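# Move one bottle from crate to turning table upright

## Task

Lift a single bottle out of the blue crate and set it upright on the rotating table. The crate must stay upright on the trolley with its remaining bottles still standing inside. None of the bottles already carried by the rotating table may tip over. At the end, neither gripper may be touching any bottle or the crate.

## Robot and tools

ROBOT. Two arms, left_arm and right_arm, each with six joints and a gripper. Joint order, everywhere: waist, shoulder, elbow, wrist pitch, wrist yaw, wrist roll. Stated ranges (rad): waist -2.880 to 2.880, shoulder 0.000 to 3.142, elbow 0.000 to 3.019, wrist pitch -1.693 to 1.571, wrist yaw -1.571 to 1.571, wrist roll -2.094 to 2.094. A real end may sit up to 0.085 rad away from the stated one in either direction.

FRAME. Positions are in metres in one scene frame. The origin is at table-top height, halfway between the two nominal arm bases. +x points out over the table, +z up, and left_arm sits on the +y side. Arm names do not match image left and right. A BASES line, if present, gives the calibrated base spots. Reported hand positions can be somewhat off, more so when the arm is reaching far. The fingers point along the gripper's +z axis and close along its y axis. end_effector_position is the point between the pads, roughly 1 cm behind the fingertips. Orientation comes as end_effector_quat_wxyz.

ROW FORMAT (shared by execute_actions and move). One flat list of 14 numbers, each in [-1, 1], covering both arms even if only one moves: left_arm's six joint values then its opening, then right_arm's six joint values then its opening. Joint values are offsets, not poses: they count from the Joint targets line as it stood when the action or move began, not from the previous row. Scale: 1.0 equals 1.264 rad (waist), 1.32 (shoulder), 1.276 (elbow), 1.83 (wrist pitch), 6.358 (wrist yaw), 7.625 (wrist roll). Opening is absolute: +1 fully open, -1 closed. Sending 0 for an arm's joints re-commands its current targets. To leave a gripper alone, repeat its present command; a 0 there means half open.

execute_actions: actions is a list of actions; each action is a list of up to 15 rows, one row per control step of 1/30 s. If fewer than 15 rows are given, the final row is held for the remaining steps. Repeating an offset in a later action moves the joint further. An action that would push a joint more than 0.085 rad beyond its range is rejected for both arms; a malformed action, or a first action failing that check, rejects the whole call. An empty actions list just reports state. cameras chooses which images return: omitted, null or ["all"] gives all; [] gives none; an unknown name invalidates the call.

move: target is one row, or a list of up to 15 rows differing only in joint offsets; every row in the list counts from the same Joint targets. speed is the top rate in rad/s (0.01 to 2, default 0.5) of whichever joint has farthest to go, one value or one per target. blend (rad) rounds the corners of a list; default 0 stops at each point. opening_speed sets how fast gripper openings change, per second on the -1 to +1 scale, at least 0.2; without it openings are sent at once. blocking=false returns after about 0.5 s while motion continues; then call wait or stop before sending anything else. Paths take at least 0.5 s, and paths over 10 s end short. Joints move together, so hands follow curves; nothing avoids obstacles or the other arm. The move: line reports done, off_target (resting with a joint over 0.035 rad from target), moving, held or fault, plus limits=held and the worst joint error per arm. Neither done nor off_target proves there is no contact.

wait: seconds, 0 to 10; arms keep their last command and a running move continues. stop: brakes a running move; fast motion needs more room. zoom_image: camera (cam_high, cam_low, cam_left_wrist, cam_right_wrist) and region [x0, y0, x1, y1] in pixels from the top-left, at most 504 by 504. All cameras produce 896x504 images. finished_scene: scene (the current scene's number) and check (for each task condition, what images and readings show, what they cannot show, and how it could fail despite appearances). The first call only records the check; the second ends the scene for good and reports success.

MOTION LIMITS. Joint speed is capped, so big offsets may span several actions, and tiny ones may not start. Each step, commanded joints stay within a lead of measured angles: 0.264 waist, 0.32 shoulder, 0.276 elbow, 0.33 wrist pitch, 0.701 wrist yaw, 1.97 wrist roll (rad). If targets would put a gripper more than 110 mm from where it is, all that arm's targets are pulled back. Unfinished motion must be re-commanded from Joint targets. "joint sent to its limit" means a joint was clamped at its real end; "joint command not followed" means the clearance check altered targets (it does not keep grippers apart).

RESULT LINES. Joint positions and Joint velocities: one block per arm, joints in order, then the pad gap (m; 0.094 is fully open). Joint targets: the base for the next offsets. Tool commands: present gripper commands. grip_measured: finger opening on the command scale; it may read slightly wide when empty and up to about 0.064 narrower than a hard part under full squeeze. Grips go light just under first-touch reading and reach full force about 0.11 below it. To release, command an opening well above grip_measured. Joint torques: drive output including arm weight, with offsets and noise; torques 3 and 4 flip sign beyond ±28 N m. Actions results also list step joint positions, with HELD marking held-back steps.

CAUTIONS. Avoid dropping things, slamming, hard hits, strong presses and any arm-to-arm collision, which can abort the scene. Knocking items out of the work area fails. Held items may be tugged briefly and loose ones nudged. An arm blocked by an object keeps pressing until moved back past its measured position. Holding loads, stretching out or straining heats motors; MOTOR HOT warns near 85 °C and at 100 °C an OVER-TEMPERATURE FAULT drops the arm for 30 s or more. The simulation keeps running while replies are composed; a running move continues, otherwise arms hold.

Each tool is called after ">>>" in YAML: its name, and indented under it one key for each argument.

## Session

>>> execute_actions:
  actions: []
  cameras: ["all"]

Scene clock: 0.00 s.
left_arm: end_effector_position=(+0.0216, +0.1621, +0.1444) grip_measured=+1.000 end_effector_quat_wxyz=(-0.015, -0.401, +0.915, +0.051) | right_arm: end_effector_position=(+0.5912, -0.2308, +0.3851) grip_measured=+1.000 end_effector_quat_wxyz=(+0.513, +0.534, +0.671, +0.040)
Joint names: [waist, shoulder, elbow, wrist pitch, wrist yaw, wrist roll]
Joint positions: left_arm=[-1.211 0.912 0.694 -1.453 0.036 -2.039 0.094] | right_arm=[0.154 1.41 1.397 -0.625 0.66 1.177 0.094]
Joint velocities: left_arm=[0.005 -0.005 -0.012 -0.012 -0.007 -0.022 0] | right_arm=[0.005 -0.015 -0.012 -0.007 0.066 -0.007 0]
Joint torques (N m): no reading
Motor temperatures (°C): left_arm=[34 31 41 23 25 25 26] | right_arm=[27 27 36 29 24 26 23]
Heat: left arm: hottest elbow 41 °C; right arm: hottest elbow 36 °C.
Joint targets: left_arm=[-1.211 0.911 0.719 -1.453 0.036 -2.039] | right_arm=[0.154 1.408 1.429 -0.621 0.660 1.177]
Tool commands: left_gripper/opening=+1.0 right_gripper/opening=+1.0

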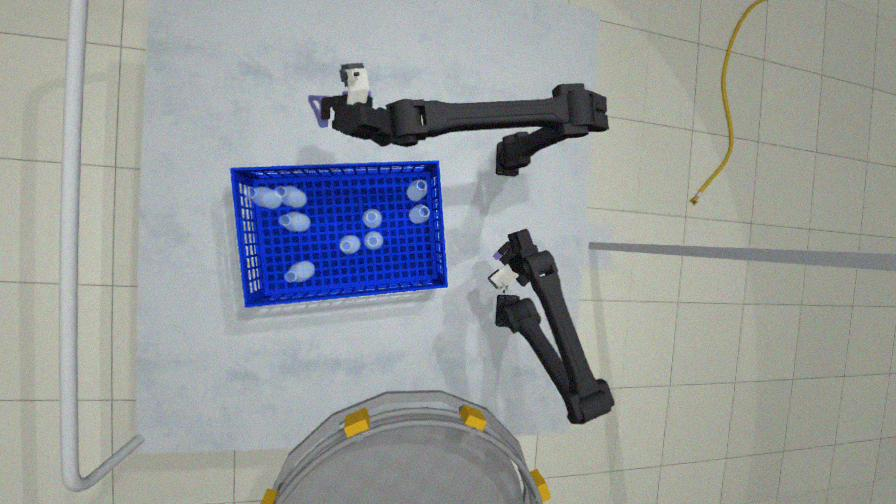

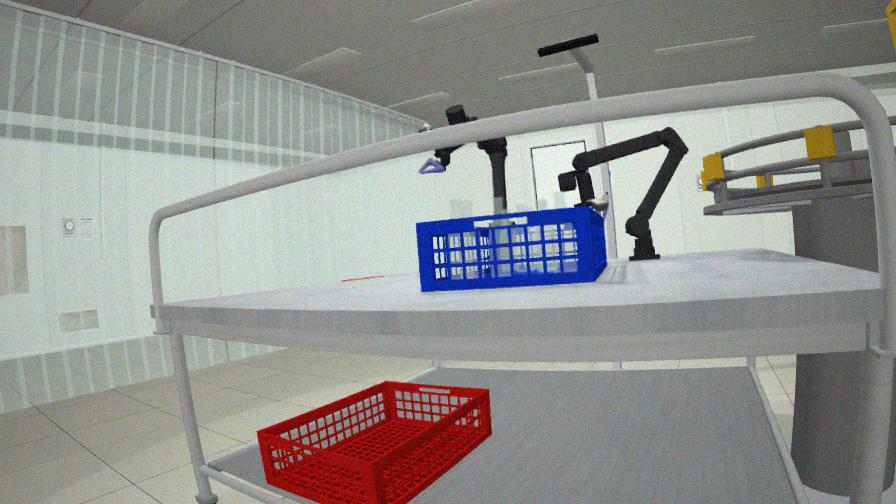

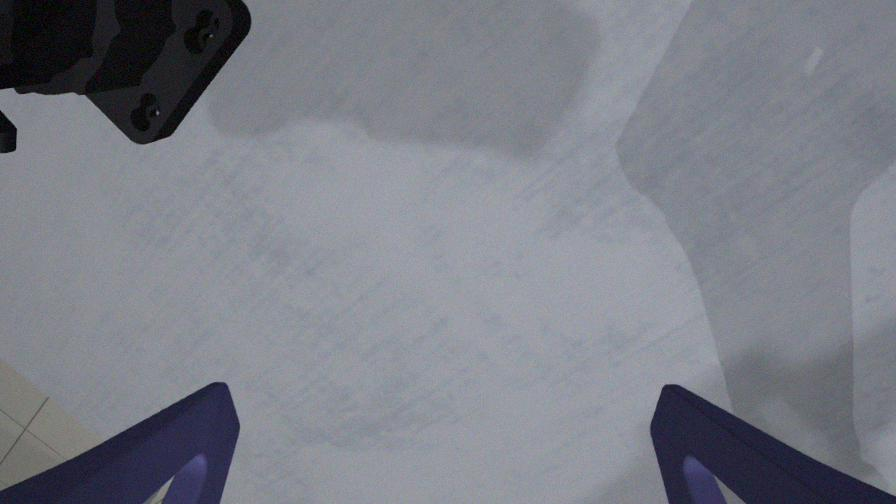

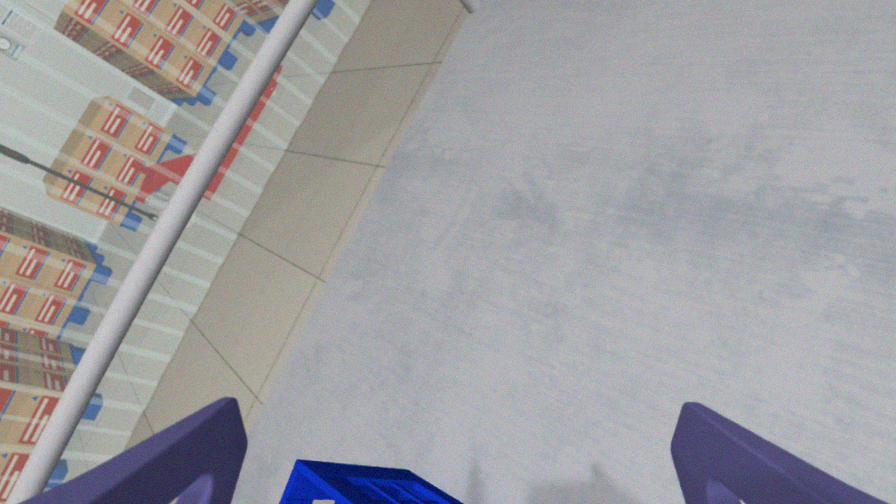

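>>> move:
  target:
    - [0.3252, 0.0674, 0.6904, -0.0257, -0.00566, 0.2674, 1, 0, 0, 0, 0, 0, 0, 1]
    - [0.6922, 0.4288, 0.5964, 0.2295, -0.00566, 0.2674, 1, 0, 0, 0, 0, 0, 0, 1]
  speed: [1.0, 0.5]
  blend: 0.15
  cameras: ["cam_high", "cam_left_wrist", "cam_low"]

Scene clock: 58.40 s.
left_arm: end_effector_position=(+0.4890, +0.1604, +0.2912) grip_measured=+1.000 end_effector_quat_wxyz=(+0.247, +0.156, +0.956, -0.044) | right_arm: end_effector_position=(+0.5912, -0.2308, +0.3851) grip_measured=+1.000 end_effector_quat_wxyz=(+0.513, +0.534, +0.671, +0.040)
Joint names: [waist, shoulder, elbow, wrist pitch, wrist yaw, wrist roll]
Joint positions: left_arm=[-0.331 1.488 1.469 -1.046 0.001 -0.011 0.094] | right_arm=[0.154 1.41 1.397 -0.625 0.66 1.177 0.094]
Joint velocities: left_arm=[-0.015 -0.005 -0.002 -0.022 -0.022 0.007 0] | right_arm=[-0.005 -0.015 0.027 0.012 0.007 0.022 0]
Joint torques (N m): left_arm=[-1.96 -14.15 9.5 1.66 -0.07 -0.01] | right_arm=[-0.62 -9.41 13.31 1.5 0.12 0.08]
Motor temperatures (°C): left_arm=[34 31 50 23 25 25 25] | right_arm=[27 28 50 29 24 26 23]
Heat: left arm: hottest elbow 50 °C; right arm: hottest elbow 50 °C.
Joint targets: left_arm=[-0.336 1.477 1.480 -1.033 0.000 0.000] | right_arm=[0.154 1.408 1.429 -0.621 0.660 1.177]
move: done
Images, in order (width x height): cam_high 896x504, cam_low 896x504, cam_left_wrist 896x504.

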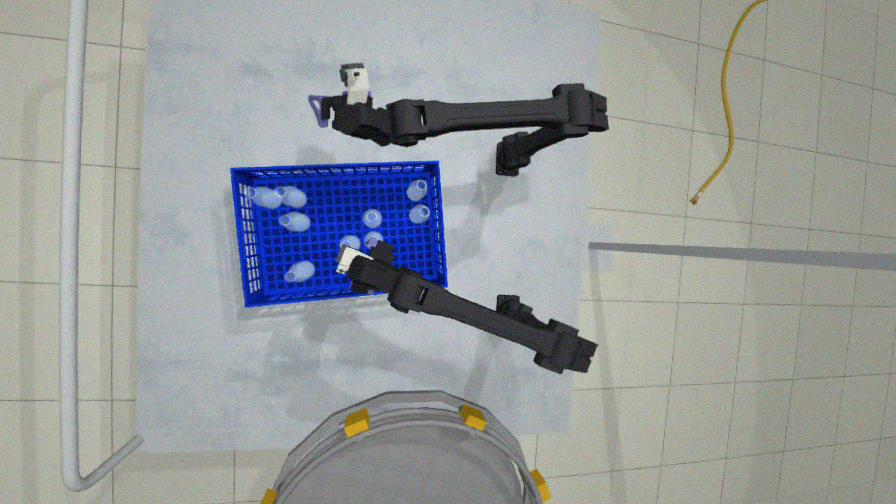

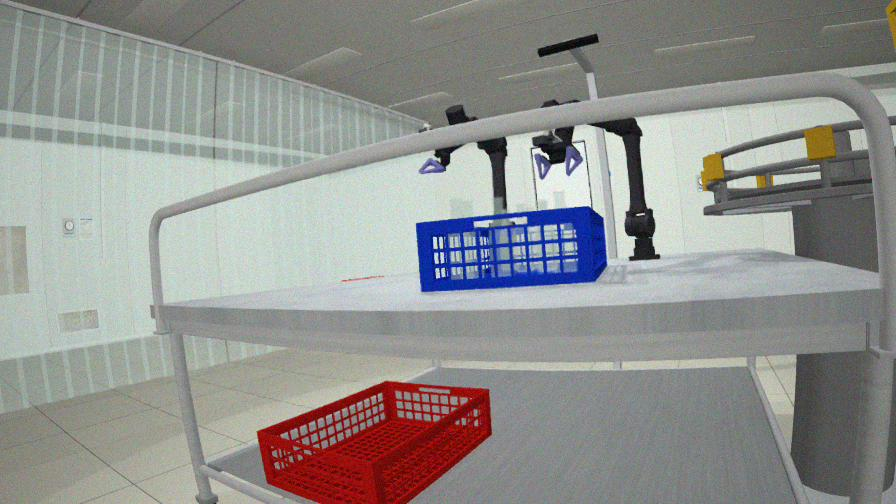

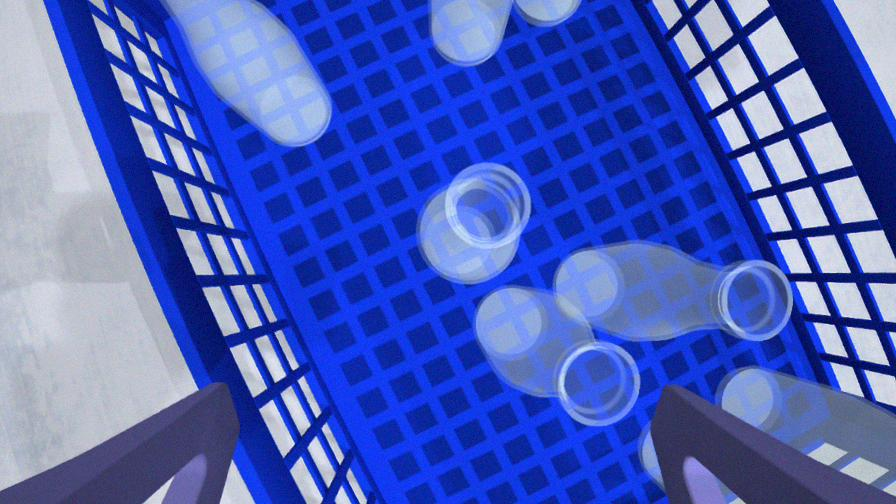

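>>> move:
  target: [-0.0236, 0.0792, 0.0074, 0.0585, 0, 0, 1, 0, 0, 0, 0, 0, 0, 1]
  speed: 0.3
  cameras: ["cam_left_wrist"]

Scene clock: 106.53 s.
left_arm: end_effector_position=(+0.5173, +0.1311, +0.2499) grip_measured=+1.000 end_effector_quat_wxyz=(+0.251, +0.171, +0.952, -0.048) | right_arm: end_effector_position=(+0.5912, -0.2308, +0.3851) grip_measured=+1.000 end_effector_quat_wxyz=(+0.513, +0.534, +0.671, +0.040)
Joint names: [waist, shoulder, elbow, wrist pitch, wrist yaw, wrist roll]
Joint positions: left_arm=[-0.362 1.585 1.469 -0.938 0.001 -0.01 0.094] | right_arm=[0.154 1.41 1.397 -0.625 0.66 1.177 0.094]
Joint velocities: left_arm=[-0.005 -0.005 -0.002 -0.007 -0.022 -0.051 0] | right_arm=[-0.005 -0.005 0.002 -0.012 0.051 0.007 0]
Joint torques (N m): left_arm=[-1.44 -15.03 10.03 1.76 -0.06 -0.04] | right_arm=[-0.56 -9.41 13.31 1.5 0.12 0.08]
Motor temperatures (°C): left_arm=[33 34 52 23 25 25 25] | right_arm=[27 29 54 29 24 26 23]
Heat: left arm: hottest elbow 52 °C; right arm: hottest elbow 54 °C.
Joint targets: left_arm=[-0.366 1.582 1.489 -0.926 0.000 0.000] | right_arm=[0.154 1.408 1.429 -0.621 0.660 1.177]
move: done
Images, in order (width x height): cam_left_wrist 896x504.

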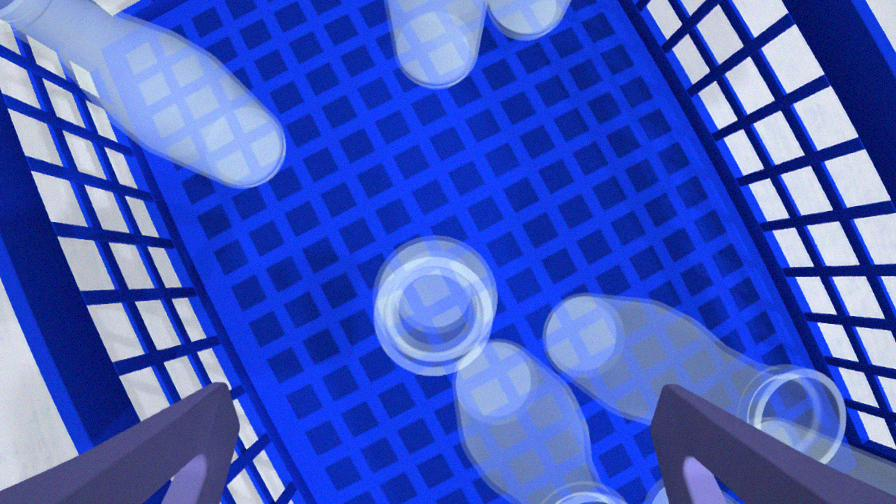

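>>> execute_actions:
  actions: []
  cameras: ["cam_left_wrist", "cam_high"]

Scene clock: 133.60 s.
left_arm: end_effector_position=(+0.5173, +0.1311, +0.2499) grip_measured=+1.000 end_effector_quat_wxyz=(+0.251, +0.171, +0.952, -0.048) | right_arm: end_effector_position=(+0.5912, -0.2308, +0.3851) grip_measured=+1.000 end_effector_quat_wxyz=(+0.513, +0.534, +0.671, +0.040)
Joint names: [waist, shoulder, elbow, wrist pitch, wrist yaw, wrist roll]
Joint positions: left_arm=[-0.362 1.585 1.469 -0.938 0.001 -0.01 0.094] | right_arm=[0.154 1.41 1.397 -0.625 0.66 1.177 0.094]
Joint velocities: left_arm=[-0.005 0.005 0.012 0.002 0.007 -0.022 0] | right_arm=[-0.024 -0.015 0.007 0.002 -0.037 -0.037 0]
Joint torques (N m): left_arm=[-2.2 -14.8 9.91 1.85 -0.06 -0.03] | right_arm=[-0.67 -9.41 13.33 1.5 0.12 0.08]
Motor temperatures (°C): left_arm=[33 35 54 23 25 25 25] | right_arm=[27 29 55 28 24 26 23]
Heat: left arm: hottest elbow 54 °C; right arm: hottest elbow 55 °C.
Joint targets: left_arm=[-0.366 1.582 1.489 -0.926 0.000 0.000] | right_arm=[0.154 1.408 1.429 -0.621 0.660 1.177]
Tool commands: left_gripper/opening=+1.0 right_gripper/opening=+1.0
Images, in order (width x height): cam_high 896x504, cam_left_wrist 896x504.

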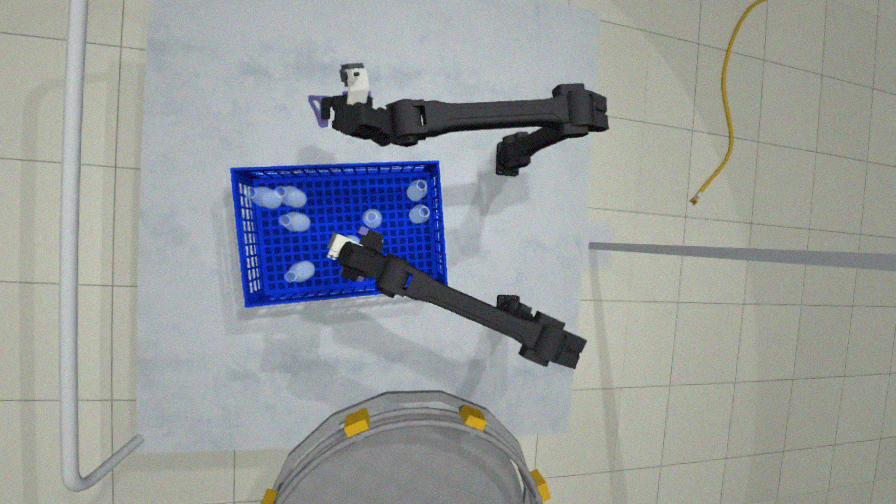

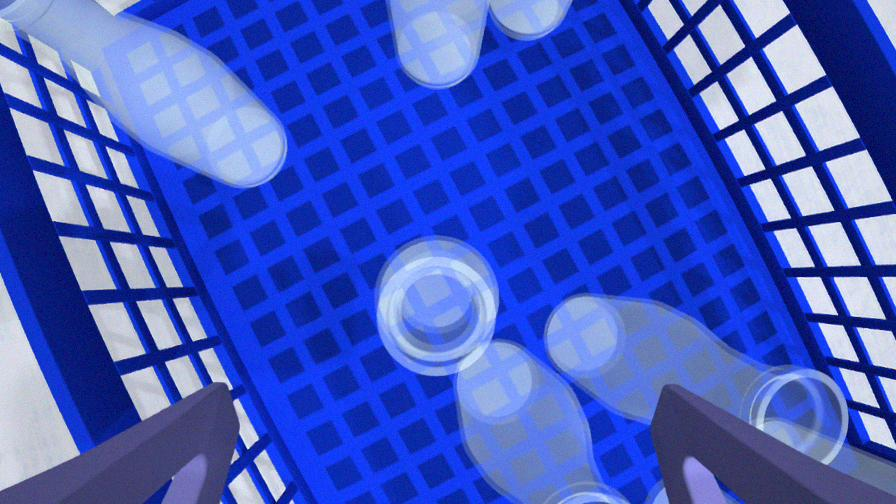

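>>> move:
  target: [0.0025, 0.0466, -0.080, 0.0896, 0, 0, 1, 0, 0, 0, 0, 0, 0, 1]
  speed: 0.25
  cameras: ["cam_left_wrist"]

Scene clock: 148.80 s.
left_arm: end_effector_position=(+0.5326, +0.1253, +0.1990) grip_measured=+1.000 end_effector_quat_wxyz=(+0.265, +0.170, +0.948, -0.051) | right_arm: end_effector_position=(+0.5912, -0.2308, +0.3851) grip_measured=+1.000 end_effector_quat_wxyz=(+0.513, +0.534, +0.671, +0.040)
Joint names: [waist, shoulder, elbow, wrist pitch, wrist yaw, wrist roll]
Joint positions: left_arm=[-0.362 1.637 1.386 -0.774 0.002 -0.01 0.094] | right_arm=[0.154 1.41 1.397 -0.625 0.66 1.177 0.094]
Joint velocities: left_arm=[0.015 -0.005 0.002 0.002 0.007 -0.022 0] | right_arm=[0.005 0.005 -0.002 -0.017 -0.022 0.022 0]
Joint torques (N m): left_arm=[-1.9 -14.86 8.47 1.77 -0.12 0] | right_arm=[-0.56 -9.41 13.31 1.5 0.12 0.08]
Motor temperatures (°C): left_arm=[33 36 54 23 25 25 25] | right_arm=[27 29 56 28 24 26 23]
Heat: left arm: hottest elbow 54 °C; right arm: hottest elbow 56 °C.
Joint targets: left_arm=[-0.363 1.643 1.387 -0.761 0.000 0.000] | right_arm=[0.154 1.408 1.429 -0.621 0.660 1.177]
move: done
Images, in order (width x height): cam_left_wrist 896x504.

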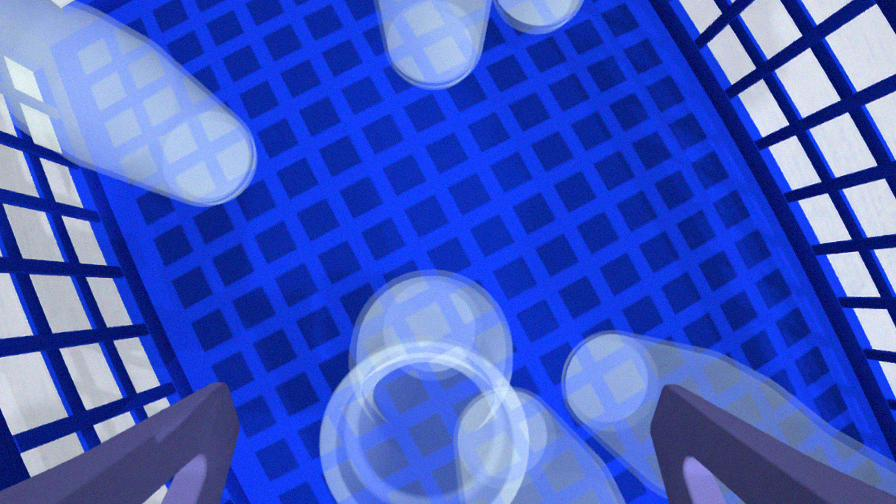

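>>> move:
  target: [0.0055, 0.0140, -0.0075, -0.0005, 0, 0, 1, 0, 0, 0, 0, 0, 0, 1]
  speed: 0.1
  cameras: ["cam_left_wrist"]

Scene clock: 162.27 s.
left_arm: end_effector_position=(+0.5330, +0.1251, +0.1973) grip_measured=+1.000 end_effector_quat_wxyz=(+0.265, +0.170, +0.948, -0.051) | right_arm: end_effector_position=(+0.5912, -0.2308, +0.3851) grip_measured=+1.000 end_effector_quat_wxyz=(+0.513, +0.534, +0.671, +0.040)
Joint names: [waist, shoulder, elbow, wrist pitch, wrist yaw, wrist roll]
Joint positions: left_arm=[-0.362 1.639 1.385 -0.771 0.002 -0.01 0.094] | right_arm=[0.154 1.41 1.397 -0.625 0.66 1.177 0.094]
Joint velocities: left_arm=[0.005 -0.015 0.012 0.002 -0.037 0.022 0] | right_arm=[-0.015 -0.005 -0.017 0.007 -0.081 0.022 0]
Joint torques (N m): left_arm=[-1.38 -13.51 7.97 1.59 -0.14 -0.03] | right_arm=[-0.62 -9.41 13.33 1.5 0.12 0.08]
Motor temperatures (°C): left_arm=[33 36 52 23 25 25 24] | right_arm=[27 29 56 28 24 26 23]
Heat: left arm: hottest elbow 52 °C; right arm: hottest elbow 56 °C.
Joint targets: left_arm=[-0.356 1.662 1.378 -0.763 0.000 0.000] | right_arm=[0.154 1.408 1.429 -0.621 0.660 1.177]
move: done
Images, in order (width x height): cam_left_wrist 896x504.

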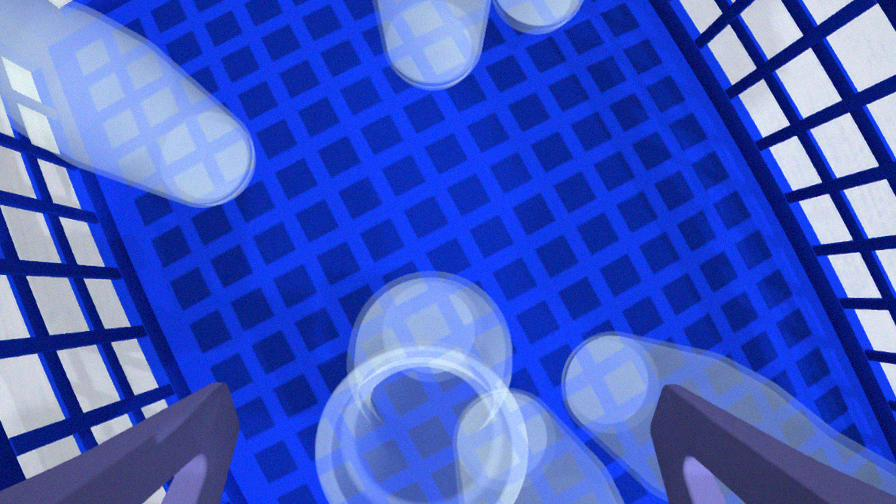

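>>> move:
  target: [0.002, 0.0080, -0.0100, 0.0075, 0, 0, 1, 0, 0, 0, 0, 0, 0, 1]
  speed: 0.15
  cameras: ["cam_left_wrist"]

Scene clock: 173.80 s.
left_arm: end_effector_position=(+0.5348, +0.1244, +0.1957) grip_measured=+1.000 end_effector_quat_wxyz=(+0.269, +0.170, +0.947, -0.052) | right_arm: end_effector_position=(+0.5912, -0.2308, +0.3851) grip_measured=+1.000 end_effector_quat_wxyz=(+0.513, +0.534, +0.671, +0.040)
Joint names: [waist, shoulder, elbow, wrist pitch, wrist yaw, wrist roll]
Joint positions: left_arm=[-0.362 1.641 1.379 -0.754 0.002 -0.01 0.094] | right_arm=[0.154 1.41 1.397 -0.625 0.66 1.177 0.094]
Joint velocities: left_arm=[-0.034 -0.005 -0.012 -0.007 -0.066 0.022 0] | right_arm=[-0.005 -0.005 -0.022 0.002 -0.037 0.022 0]
Joint torques (N m): left_arm=[-1.14 -13.1 7.3 1.48 -0.08 0.01] | right_arm=[-0.62 -9.35 13.33 1.48 0.12 0.08]
Motor temperatures (°C): left_arm=[33 35 51 23 25 25 24] | right_arm=[27 29 57 28 24 26 23]
Heat: left arm: hottest elbow 51 °C; right arm: hottest elbow 57 °C.
Joint targets: left_arm=[-0.353 1.673 1.365 -0.749 0.000 0.000] | right_arm=[0.154 1.408 1.429 -0.621 0.660 1.177]
move: done
Images, in order (width x height): cam_left_wrist 896x504.

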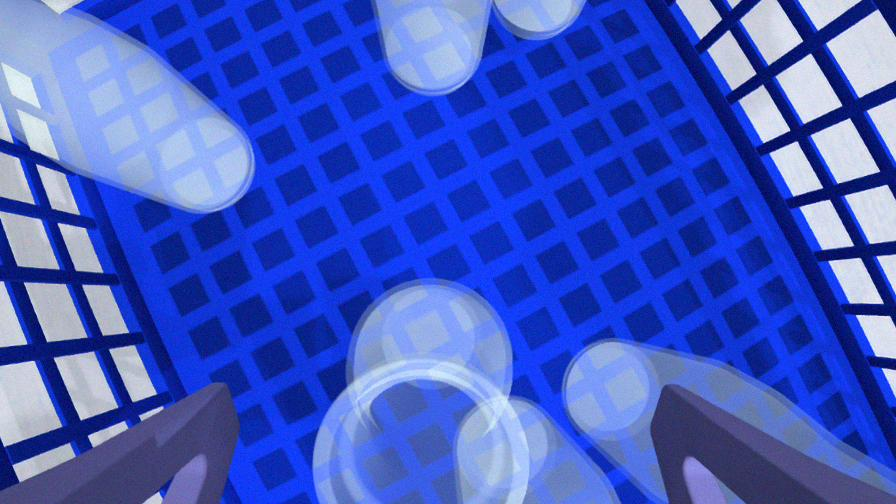

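>>> move:
  target: [0.0015, 0.0085, 0.0, 0.0, 0, 0, 1, 0, 0, 0, 0, 0, 0, 1]
  speed: 0.3
  cameras: ["cam_left_wrist"]

Scene clock: 189.90 s.
left_arm: end_effector_position=(+0.5346, +0.1238, +0.1887) grip_measured=+1.000 end_effector_quat_wxyz=(+0.264, +0.170, +0.948, -0.053) | right_arm: end_effector_position=(+0.5912, -0.2308, +0.3851) grip_measured=+1.000 end_effector_quat_wxyz=(+0.513, +0.534, +0.671, +0.040)
Joint names: [waist, shoulder, elbow, wrist pitch, wrist yaw, wrist roll]
Joint positions: left_arm=[-0.362 1.65 1.375 -0.75 0.005 -0.011 0.094] | right_arm=[0.154 1.41 1.397 -0.625 0.66 1.177 0.094]
Joint velocities: left_arm=[0.005 0.005 0.007 -0.002 0.007 0.051 0] | right_arm=[-0.005 -0.005 -0.032 -0.007 -0.051 -0.007 0]
Joint torques (N m): left_arm=[-1.55 -13.1 7.72 1.25 -0.25 0.02] | right_arm=[-0.62 -9.47 13.33 1.5 0.12 0.08]
Motor temperatures (°C): left_arm=[33 34 50 23 25 25 24] | right_arm=[27 29 57 28 24 26 23]
Heat: left arm: hottest elbow 50 °C; right arm: hottest elbow 57 °C.
Joint targets: left_arm=[-0.351 1.684 1.365 -0.749 0.000 0.000] | right_arm=[0.154 1.408 1.429 -0.621 0.660 1.177]
move: done
Images, in order (width x height): cam_left_wrist 896x504.

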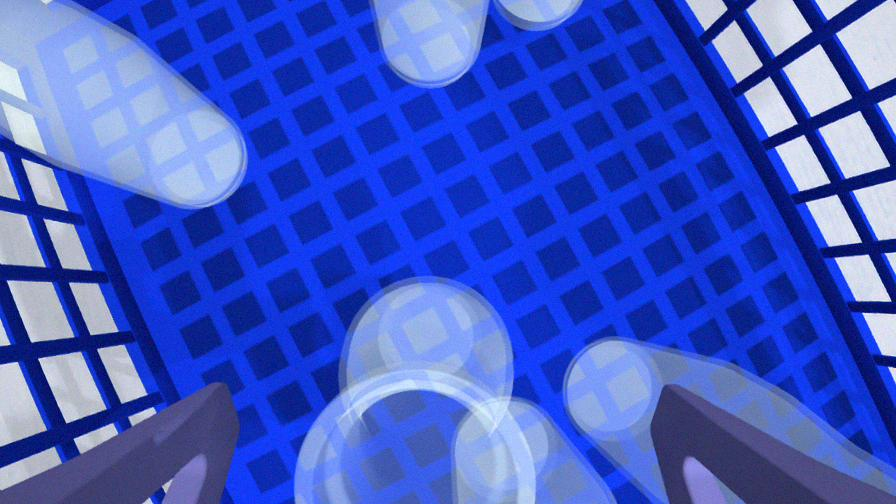

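>>> move:
  target: [0.005, 0.0, 0.0, 0.0, 0, 0, 1, 0, 0, 0, 0, 0, 0, 1]
  speed: 0.3
  cameras: ["cam_left_wrist"]

Scene clock: 206.23 s.
left_arm: end_effector_position=(+0.5349, +0.1247, +0.1887) grip_measured=+1.000 end_effector_quat_wxyz=(+0.264, +0.169, +0.948, -0.053) | right_arm: end_effector_position=(+0.5912, -0.2308, +0.3851) grip_measured=+1.000 end_effector_quat_wxyz=(+0.513, +0.534, +0.671, +0.040)
Joint names: [waist, shoulder, elbow, wrist pitch, wrist yaw, wrist roll]
Joint positions: left_arm=[-0.36 1.65 1.375 -0.75 0.005 -0.011 0.094] | right_arm=[0.154 1.41 1.397 -0.625 0.66 1.177 0.094]
Joint velocities: left_arm=[-0.005 0.005 0.002 0.012 -0.022 0.022 0] | right_arm=[-0.005 0.005 -0.007 0.002 -0.037 0.022 0]
Joint torques (N m): left_arm=[0.21 -12.92 7.61 1.33 -0.25 -0.03] | right_arm=[-0.56 -9.41 13.31 1.48 0.12 0.08]
Motor temperatures (°C): left_arm=[33 34 48 23 25 25 24] | right_arm=[27 29 57 28 24 26 23]
Heat: left arm: hottest elbow 48 °C; right arm: hottest elbow 57 °C.
Joint targets: left_arm=[-0.345 1.684 1.365 -0.749 0.000 0.000] | right_arm=[0.154 1.408 1.429 -0.621 0.660 1.177]
move: done
Images, in order (width x height): cam_left_wrist 896x504.

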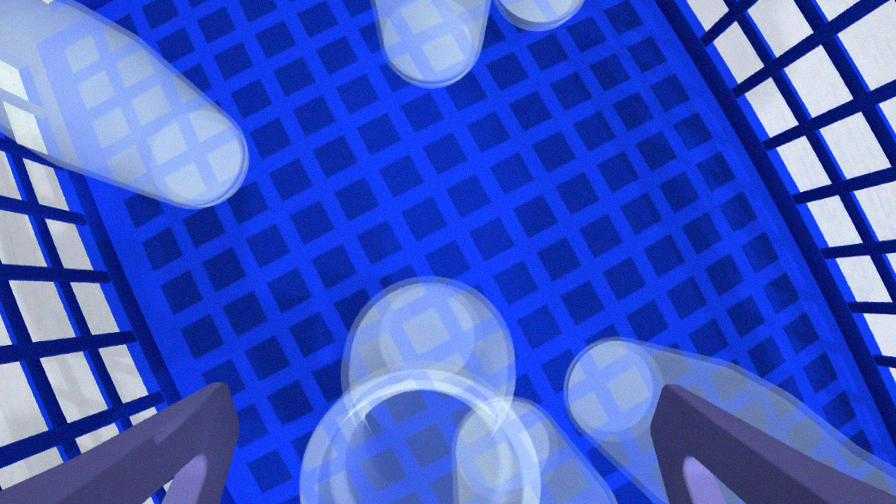

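>>> move:
  target: [0.002, 0.0, 0.0, 0.0, 0, 0, -0.65, 0, 0, 0, 0, 0, 0, 1]
  speed: 0.3
  opening_speed: 0.6
  cameras: ["cam_left_wrist", "cam_high"]

Scene clock: 212.93 s.
left_arm: end_effector_position=(+0.5376, +0.1295, +0.1921) grip_measured=-0.368 end_effector_quat_wxyz=(+0.269, +0.166, +0.947, -0.051) | right_arm: end_effector_position=(+0.5912, -0.2308, +0.3851) grip_measured=+1.000 end_effector_quat_wxyz=(+0.513, +0.534, +0.671, +0.040)
Joint names: [waist, shoulder, elbow, wrist pitch, wrist yaw, wrist roll]
Joint positions: left_arm=[-0.352 1.645 1.375 -0.745 0.004 -0.008 0.03] | right_arm=[0.154 1.41 1.397 -0.625 0.66 1.177 0.094]
Joint velocities: left_arm=[-0.005 -0.005 0.027 -0.017 -0.007 -0.007 0] | right_arm=[0.015 -0.005 -0.007 -0.007 -0.007 -0.007 0]
Joint torques (N m): left_arm=[-1.14 -13.1 7.66 1.1 -0.17 -0.02] | right_arm=[-0.62 -9.41 13.33 1.48 0.12 0.08]
Motor temperatures (°C): left_arm=[33 34 48 23 25 25 24] | right_arm=[27 29 57 28 24 26 23]
Heat: left arm: hottest elbow 48 °C; right arm: hottest elbow 57 °C.
Joint targets: left_arm=[-0.343 1.684 1.365 -0.749 0.000 0.000] | right_arm=[0.154 1.408 1.429 -0.621 0.660 1.177]
move: off_target (left_arm); left_arm: the shoulder is farthest, 0.039 rad from its target
Images, in order (width x height): cam_high 896x504, cam_left_wrist 896x504.

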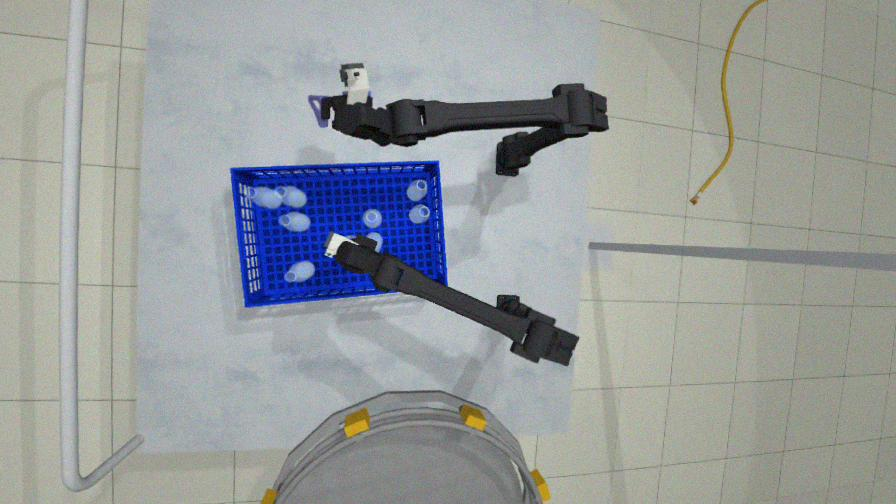

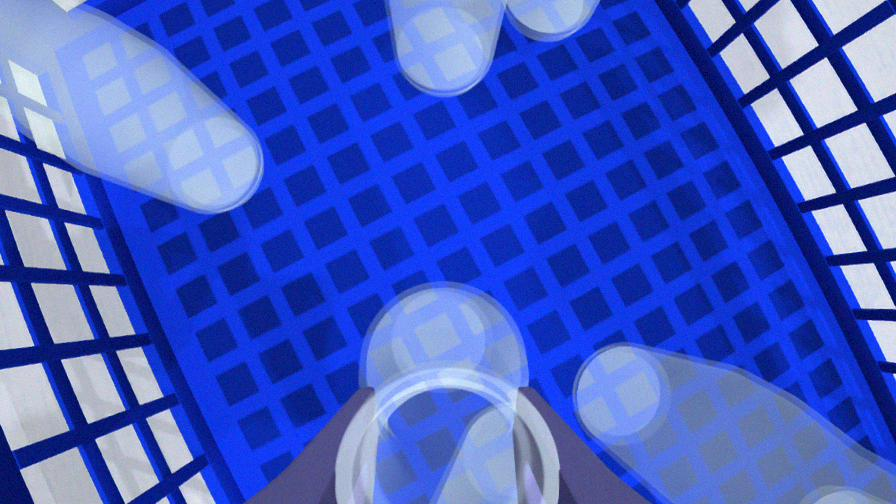

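>>> move:
  target:
    - [0.0, -0.0598, 0.1097, -0.0617, 0, 0, -0.65, 0, 0, 0, 0, 0, 0, 1]
    - [0.0, -0.0712, 0.2273, -0.1437, 0, 0, -0.65, 0, 0, 0, 0, 0, 0, 1]
    - [0.0, -0.0614, 0.3660, -0.2306, 0, 0, -0.65, 0, 0, 0, 0, 0, 0, 1]
    - [0.0, -0.0273, 0.5368, -0.3251, 0, 0, -0.65, 0, 0, 0, 0, 0, 0, 1]
    - [0.0, 0.0121, 0.6818, -0.3951, 0, 0, -0.65, 0, 0, 0, 0, 0, 0, 1]
  speed: [0.3, 0.4, 0.5, 0.5, 0.5]
  blend: [0.06, 0.06, 0.06, 0.06, 0.06]
  cameras: ["cam_left_wrist", "cam_high"]

Scene clock: 248.63 s.
left_arm: end_effector_position=(+0.5341, +0.1320, +0.4597) grip_measured=-0.368 end_effector_quat_wxyz=(+0.273, +0.166, +0.946, -0.051) | right_arm: end_effector_position=(+0.5912, -0.2308, +0.3851) grip_measured=+1.000 end_effector_quat_wxyz=(+0.513, +0.534, +0.671, +0.040)
Joint names: [waist, shoulder, elbow, wrist pitch, wrist yaw, wrist roll]
Joint positions: left_arm=[-0.35 1.702 2.166 -1.473 0.002 -0.007 0.03] | right_arm=[0.154 1.41 1.397 -0.625 0.66 1.177 0.094]
Joint velocities: left_arm=[0.005 -0.005 0.007 -0.007 -0.007 -0.066 -0.001] | right_arm=[-0.005 -0.005 -0.012 0.017 -0.037 -0.037 0]
Joint torques (N m): left_arm=[-1.32 -15.38 12.78 1.2 -0.14 -0.06] | right_arm=[-0.62 -9.41 13.33 1.5 0.12 0.08]
Motor temperatures (°C): left_arm=[33 33 48 23 25 25 26] | right_arm=[26 29 58 28 24 26 23]
Heat: left arm: hottest elbow 48 °C; right arm: hottest elbow 58 °C.
Joint targets: left_arm=[-0.343 1.700 2.235 -1.472 0.000 0.000] | right_arm=[0.154 1.408 1.429 -0.621 0.660 1.177]
move: off_target (left_arm); left_arm: the elbow is farthest, 0.069 rad from its target
Images, in order (width x height): cam_high 896x504, cam_left_wrist 896x504.

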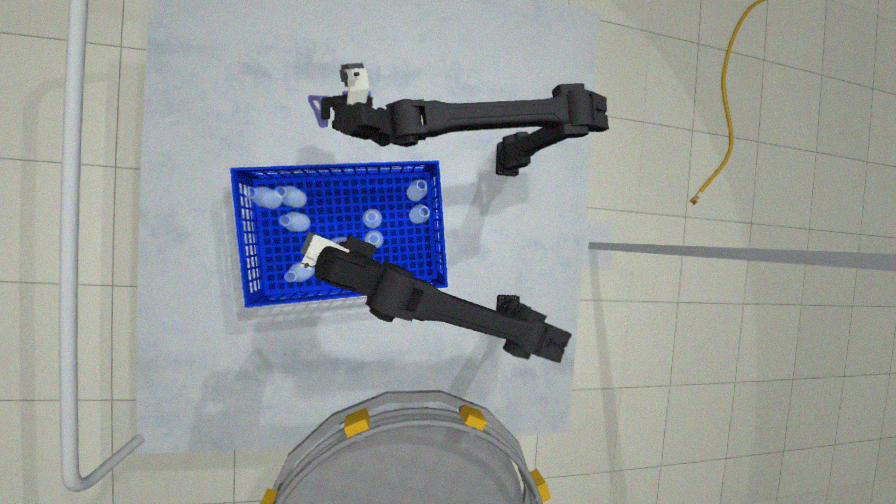

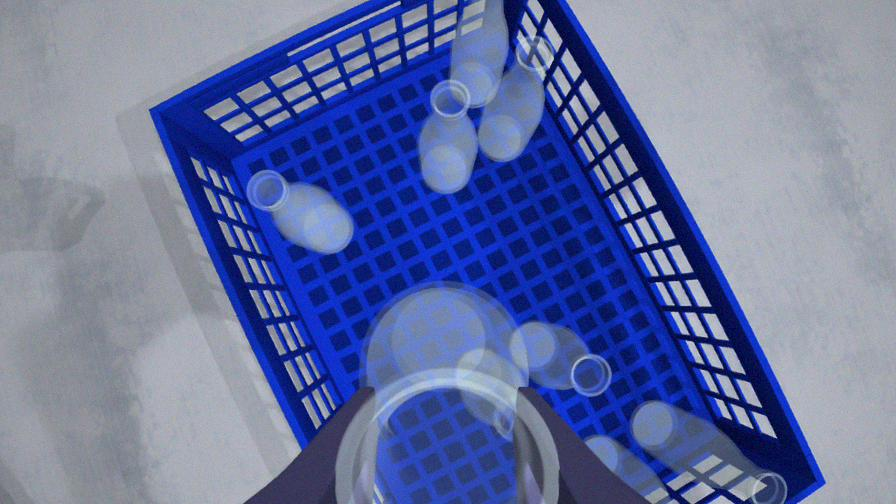

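>>> move:
  target:
    - [0.2714, -0.0970, 0.1223, -0.0984, 0, 0, -0.65, 0, 0, 0, 0, 0, 0, 1]
    - [0.8885, -0.0970, 0.1223, -0.0984, 0, 0, -0.65, 0, 0, 0, 0, 0, 0, 1]
  speed: [0.6, 0.8]
  blend: [0.1, 0]
  cameras: ["cam_left_wrist", "cam_high", "cam_low"]

Scene clock: 265.83 s.
left_arm: end_effector_position=(+0.3361, +0.7177, +0.5721) grip_measured=-0.368 end_effector_quat_wxyz=(+0.300, -0.364, +0.873, +0.124) | right_arm: end_effector_position=(+0.5912, -0.2308, +0.3851) grip_measured=+1.000 end_effector_quat_wxyz=(+0.513, +0.534, +0.671, +0.040)
Joint names: [waist, shoulder, elbow, wrist pitch, wrist yaw, wrist roll]
Joint positions: left_arm=[0.786 1.592 2.335 -1.654 -0.003 -0.006 0.03] | right_arm=[0.154 1.41 1.397 -0.625 0.66 1.177 0.094]
Joint velocities: left_arm=[-0.005 -0.015 0.022 -0.017 0.022 -0.051 0.001] | right_arm=[-0.005 -0.005 -0.007 0.002 -0.051 -0.081 0]
Joint torques (N m): left_arm=[-2.08 -14.56 10.77 1.65 0.11 0] | right_arm=[-0.62 -9.41 13.33 1.48 0.13 0.07]
Motor temperatures (°C): left_arm=[33 34 52 23 25 25 27] | right_arm=[26 29 59 28 24 26 23]
Heat: left arm: hottest elbow 52 °C; right arm: hottest elbow 59 °C.
Joint targets: left_arm=[0.780 1.572 2.391 -1.652 0.000 0.000] | right_arm=[0.154 1.408 1.429 -0.621 0.660 1.177]
move: off_target (left_arm); left_arm: the elbow is farthest, 0.056 rad from its target
Images, in order (width x height): cam_high 896x504, cam_low 896x504, cam_left_wrist 896x504.

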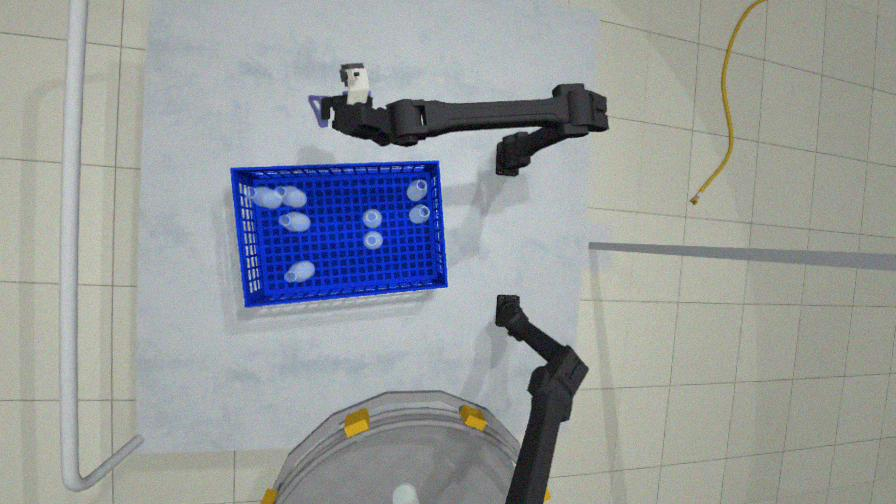

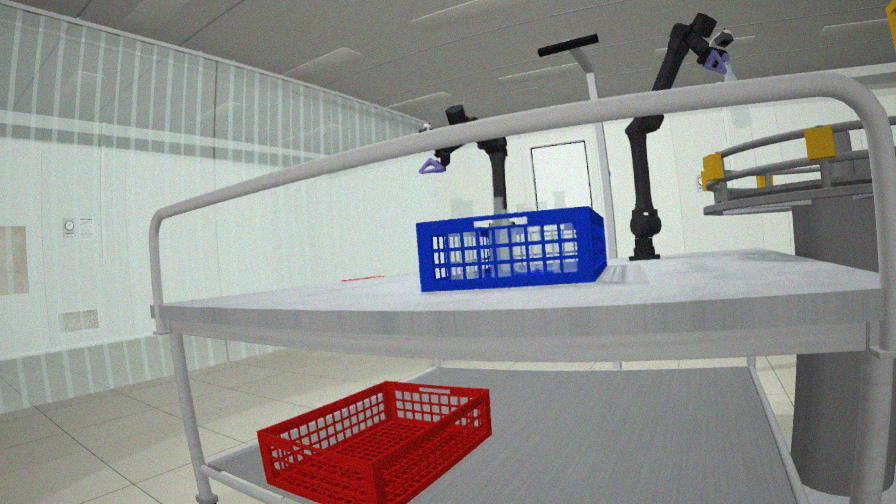

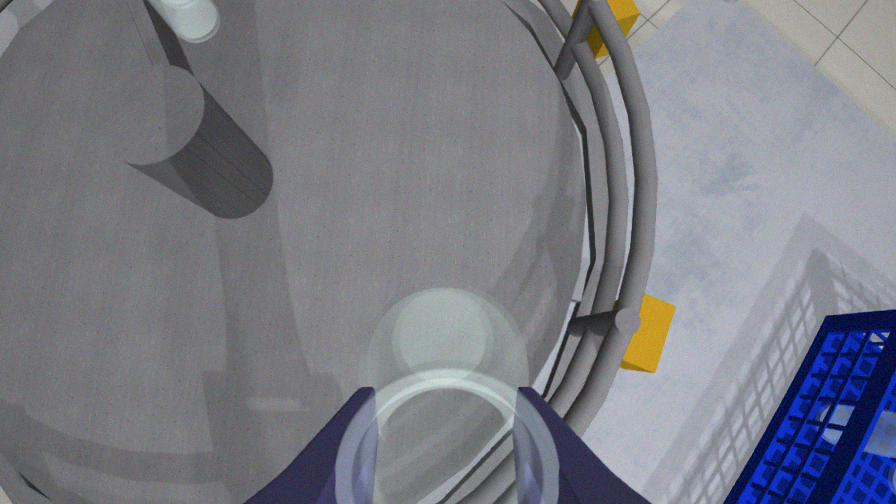

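>>> move:
  target:
    - [-0.0222, 0.1924, -0.0165, 0.0787, 0, 0, -0.65, 0, 0, 0, 0, 0, 0, 1]
    - [-0.0222, 0.1545, -0.1442, 0.1355, 0, 0, -0.65, 0, 0, 0, 0, 0, 0, 1]
  speed: [0.4, 0.25]
  blend: [0.06, 0]
  cameras: ["cam_left_wrist", "cam_low"]

Scene clock: 305.43 s.
left_arm: end_effector_position=(+0.4397, +0.7950, +0.4103) grip_measured=-0.368 end_effector_quat_wxyz=(+0.242, -0.359, +0.896, +0.096) | right_arm: end_effector_position=(+0.5912, -0.2308, +0.3851) grip_measured=+1.000 end_effector_quat_wxyz=(+0.513, +0.534, +0.671, +0.040)
Joint names: [waist, shoulder, elbow, wrist pitch, wrist yaw, wrist roll]
Joint positions: left_arm=[0.758 1.815 2.195 -1.424 -0.003 -0.006 0.03] | right_arm=[0.154 1.41 1.397 -0.625 0.66 1.177 0.094]
Joint velocities: left_arm=[-0.005 -0.005 0.002 0.002 0.022 -0.022 0] | right_arm=[0.005 -0.024 0.017 0.007 -0.007 -0.007 0]
Joint torques (N m): left_arm=[-2.2 -20.89 9.06 1.99 0.09 -0.04] | right_arm=[-0.62 -9.41 13.33 1.48 0.12 0.08]
Motor temperatures (°C): left_arm=[32 34 52 23 25 25 27] | right_arm=[26 29 59 28 24 26 23]
Heat: left arm: hottest elbow 52 °C; right arm: hottest elbow 59 °C.
Joint targets: left_arm=[0.752 1.775 2.207 -1.404 0.000 0.000] | right_arm=[0.154 1.408 1.429 -0.621 0.660 1.177]
move: off_target (left_arm); left_arm: the shoulder is farthest, 0.039 rad from its target
Images, in order (width x height): cam_low 896x504, cam_left_wrist 896x504.

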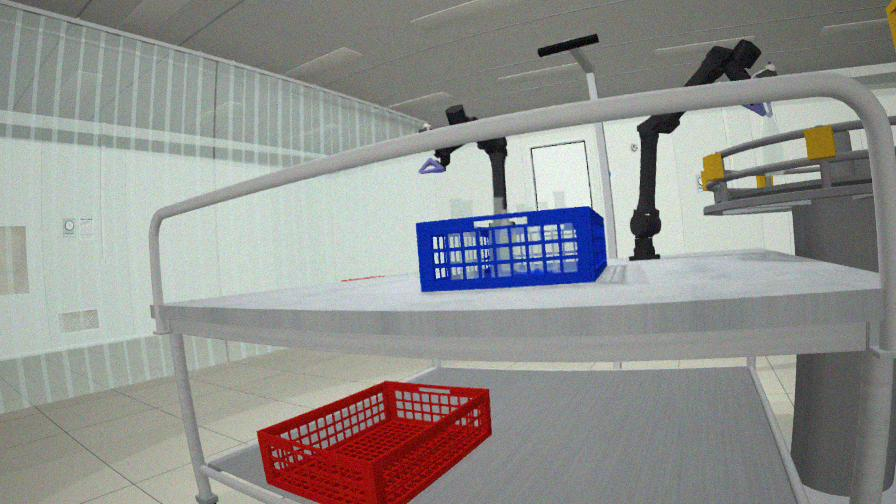

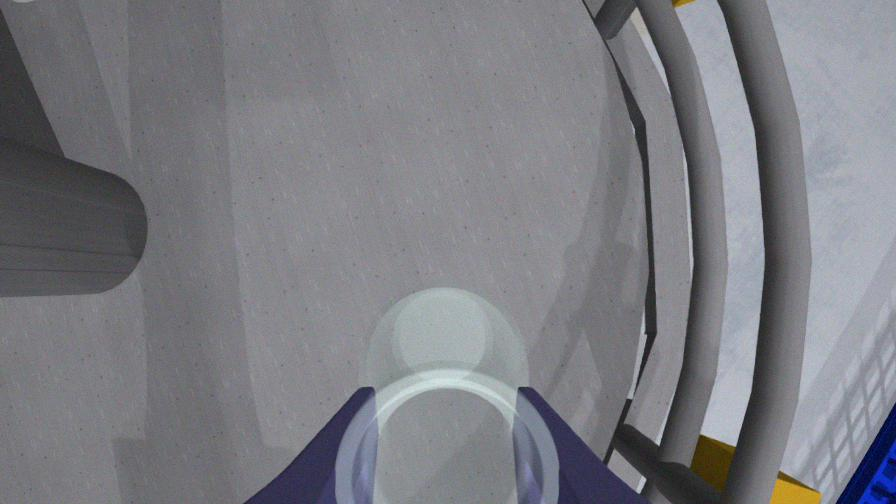

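>>> move:
  target: [0, 0.0189, -0.0063, 0.0202, 0, 0, -0.65, 0, 0, 0, 0, 0, 0, 1]
  speed: 0.1
  cameras: ["cam_left_wrist"]

Scene clock: 321.40 s.
left_arm: end_effector_position=(+0.4447, +0.7997, +0.4115) grip_measured=-0.368 end_effector_quat_wxyz=(+0.255, -0.358, +0.893, +0.101) | right_arm: end_effector_position=(+0.5912, -0.2308, +0.3851) grip_measured=+1.000 end_effector_quat_wxyz=(+0.513, +0.534, +0.671, +0.040)
Joint names: [waist, shoulder, elbow, wrist pitch, wrist yaw, wrist roll]
Joint positions: left_arm=[0.758 1.815 2.187 -1.388 -0.003 -0.006 0.03] | right_arm=[0.154 1.41 1.397 -0.625 0.66 1.177 0.094]
Joint velocities: left_arm=[0.005 0.005 -0.012 0.002 -0.081 0.051 -0.001] | right_arm=[-0.015 -0.015 0.007 0.002 -0.051 0.022 0]
Joint torques (N m): left_arm=[-1.85 -18.84 8.91 2.14 0.11 -0.1] | right_arm=[-0.56 -9.41 13.33 1.5 0.12 0.08]
Motor temperatures (°C): left_arm=[32 34 51 23 25 25 28] | right_arm=[26 29 60 28 24 26 23]
Heat: left arm: hottest elbow 51 °C; right arm: hottest elbow 60 °C.
Joint targets: left_arm=[0.752 1.800 2.199 -1.367 0.000 0.000] | right_arm=[0.154 1.408 1.429 -0.621 0.660 1.177]
move: done
Images, in order (width x height): cam_left_wrist 896x504.

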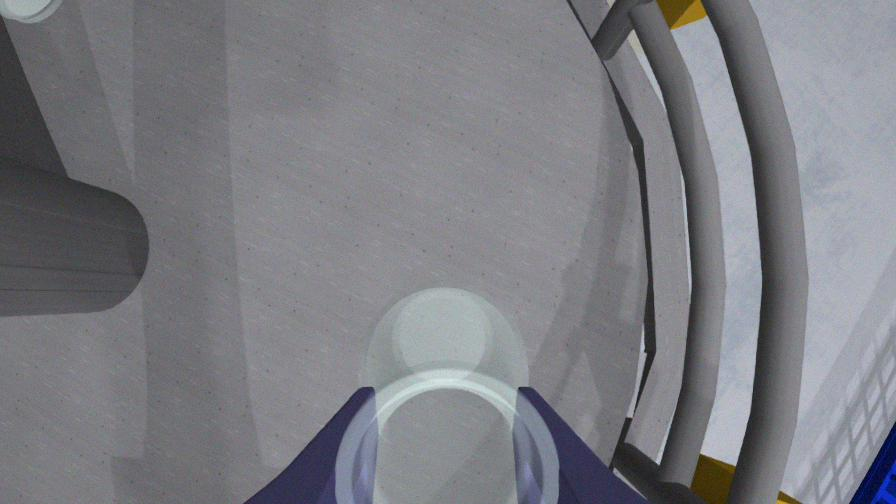

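>>> move:
  target: [0, 0, -0.0094, 0.0066, 0, 0, -0.65, 0, 0, 0, 0, 0, 0, 1]
  speed: 0.1
  cameras: ["cam_left_wrist"]

Scene clock: 325.77 s.
left_arm: end_effector_position=(+0.4459, +0.8008, +0.4074) grip_measured=-0.368 end_effector_quat_wxyz=(+0.255, -0.358, +0.893, +0.101) | right_arm: end_effector_position=(+0.5912, -0.2308, +0.3851) grip_measured=+1.000 end_effector_quat_wxyz=(+0.513, +0.534, +0.671, +0.040)
Joint names: [waist, shoulder, elbow, wrist pitch, wrist yaw, wrist roll]
Joint positions: left_arm=[0.758 1.815 2.175 -1.376 -0.003 -0.006 0.03] | right_arm=[0.154 1.41 1.397 -0.625 0.66 1.177 0.094]
Joint velocities: left_arm=[-0.005 -0.005 0.012 0.002 -0.095 -0.022 -0.001] | right_arm=[-0.005 0.005 -0.007 -0.017 0.037 -0.081 0]
Joint torques (N m): left_arm=[-2.14 -18.84 9.14 2.11 0.07 -0.11] | right_arm=[-0.56 -9.35 13.33 1.5 0.12 0.08]
Motor temperatures (°C): left_arm=[32 34 52 23 25 25 28] | right_arm=[26 29 60 28 24 26 23]
Heat: left arm: hottest elbow 52 °C; right arm: hottest elbow 60 °C.
Joint targets: left_arm=[0.752 1.800 2.187 -1.355 0.000 0.000] | right_arm=[0.154 1.408 1.429 -0.621 0.660 1.177]
move: done
Images, in order (width x height): cam_left_wrist 896x504.

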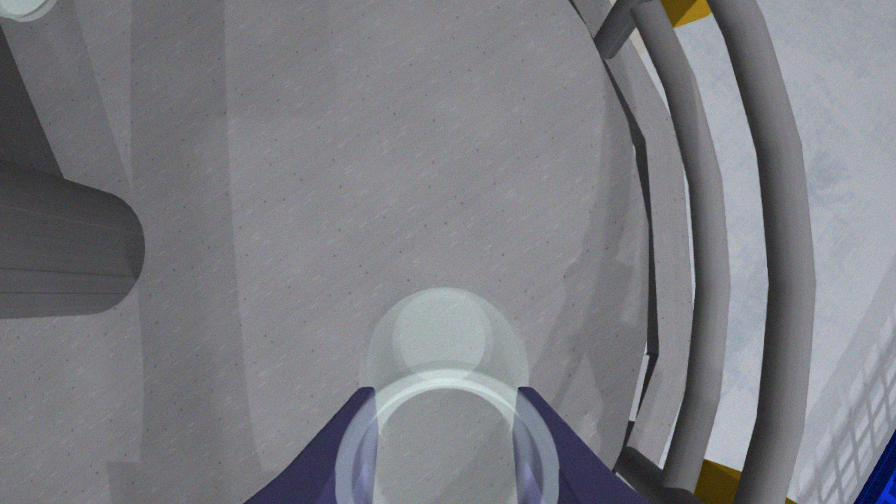

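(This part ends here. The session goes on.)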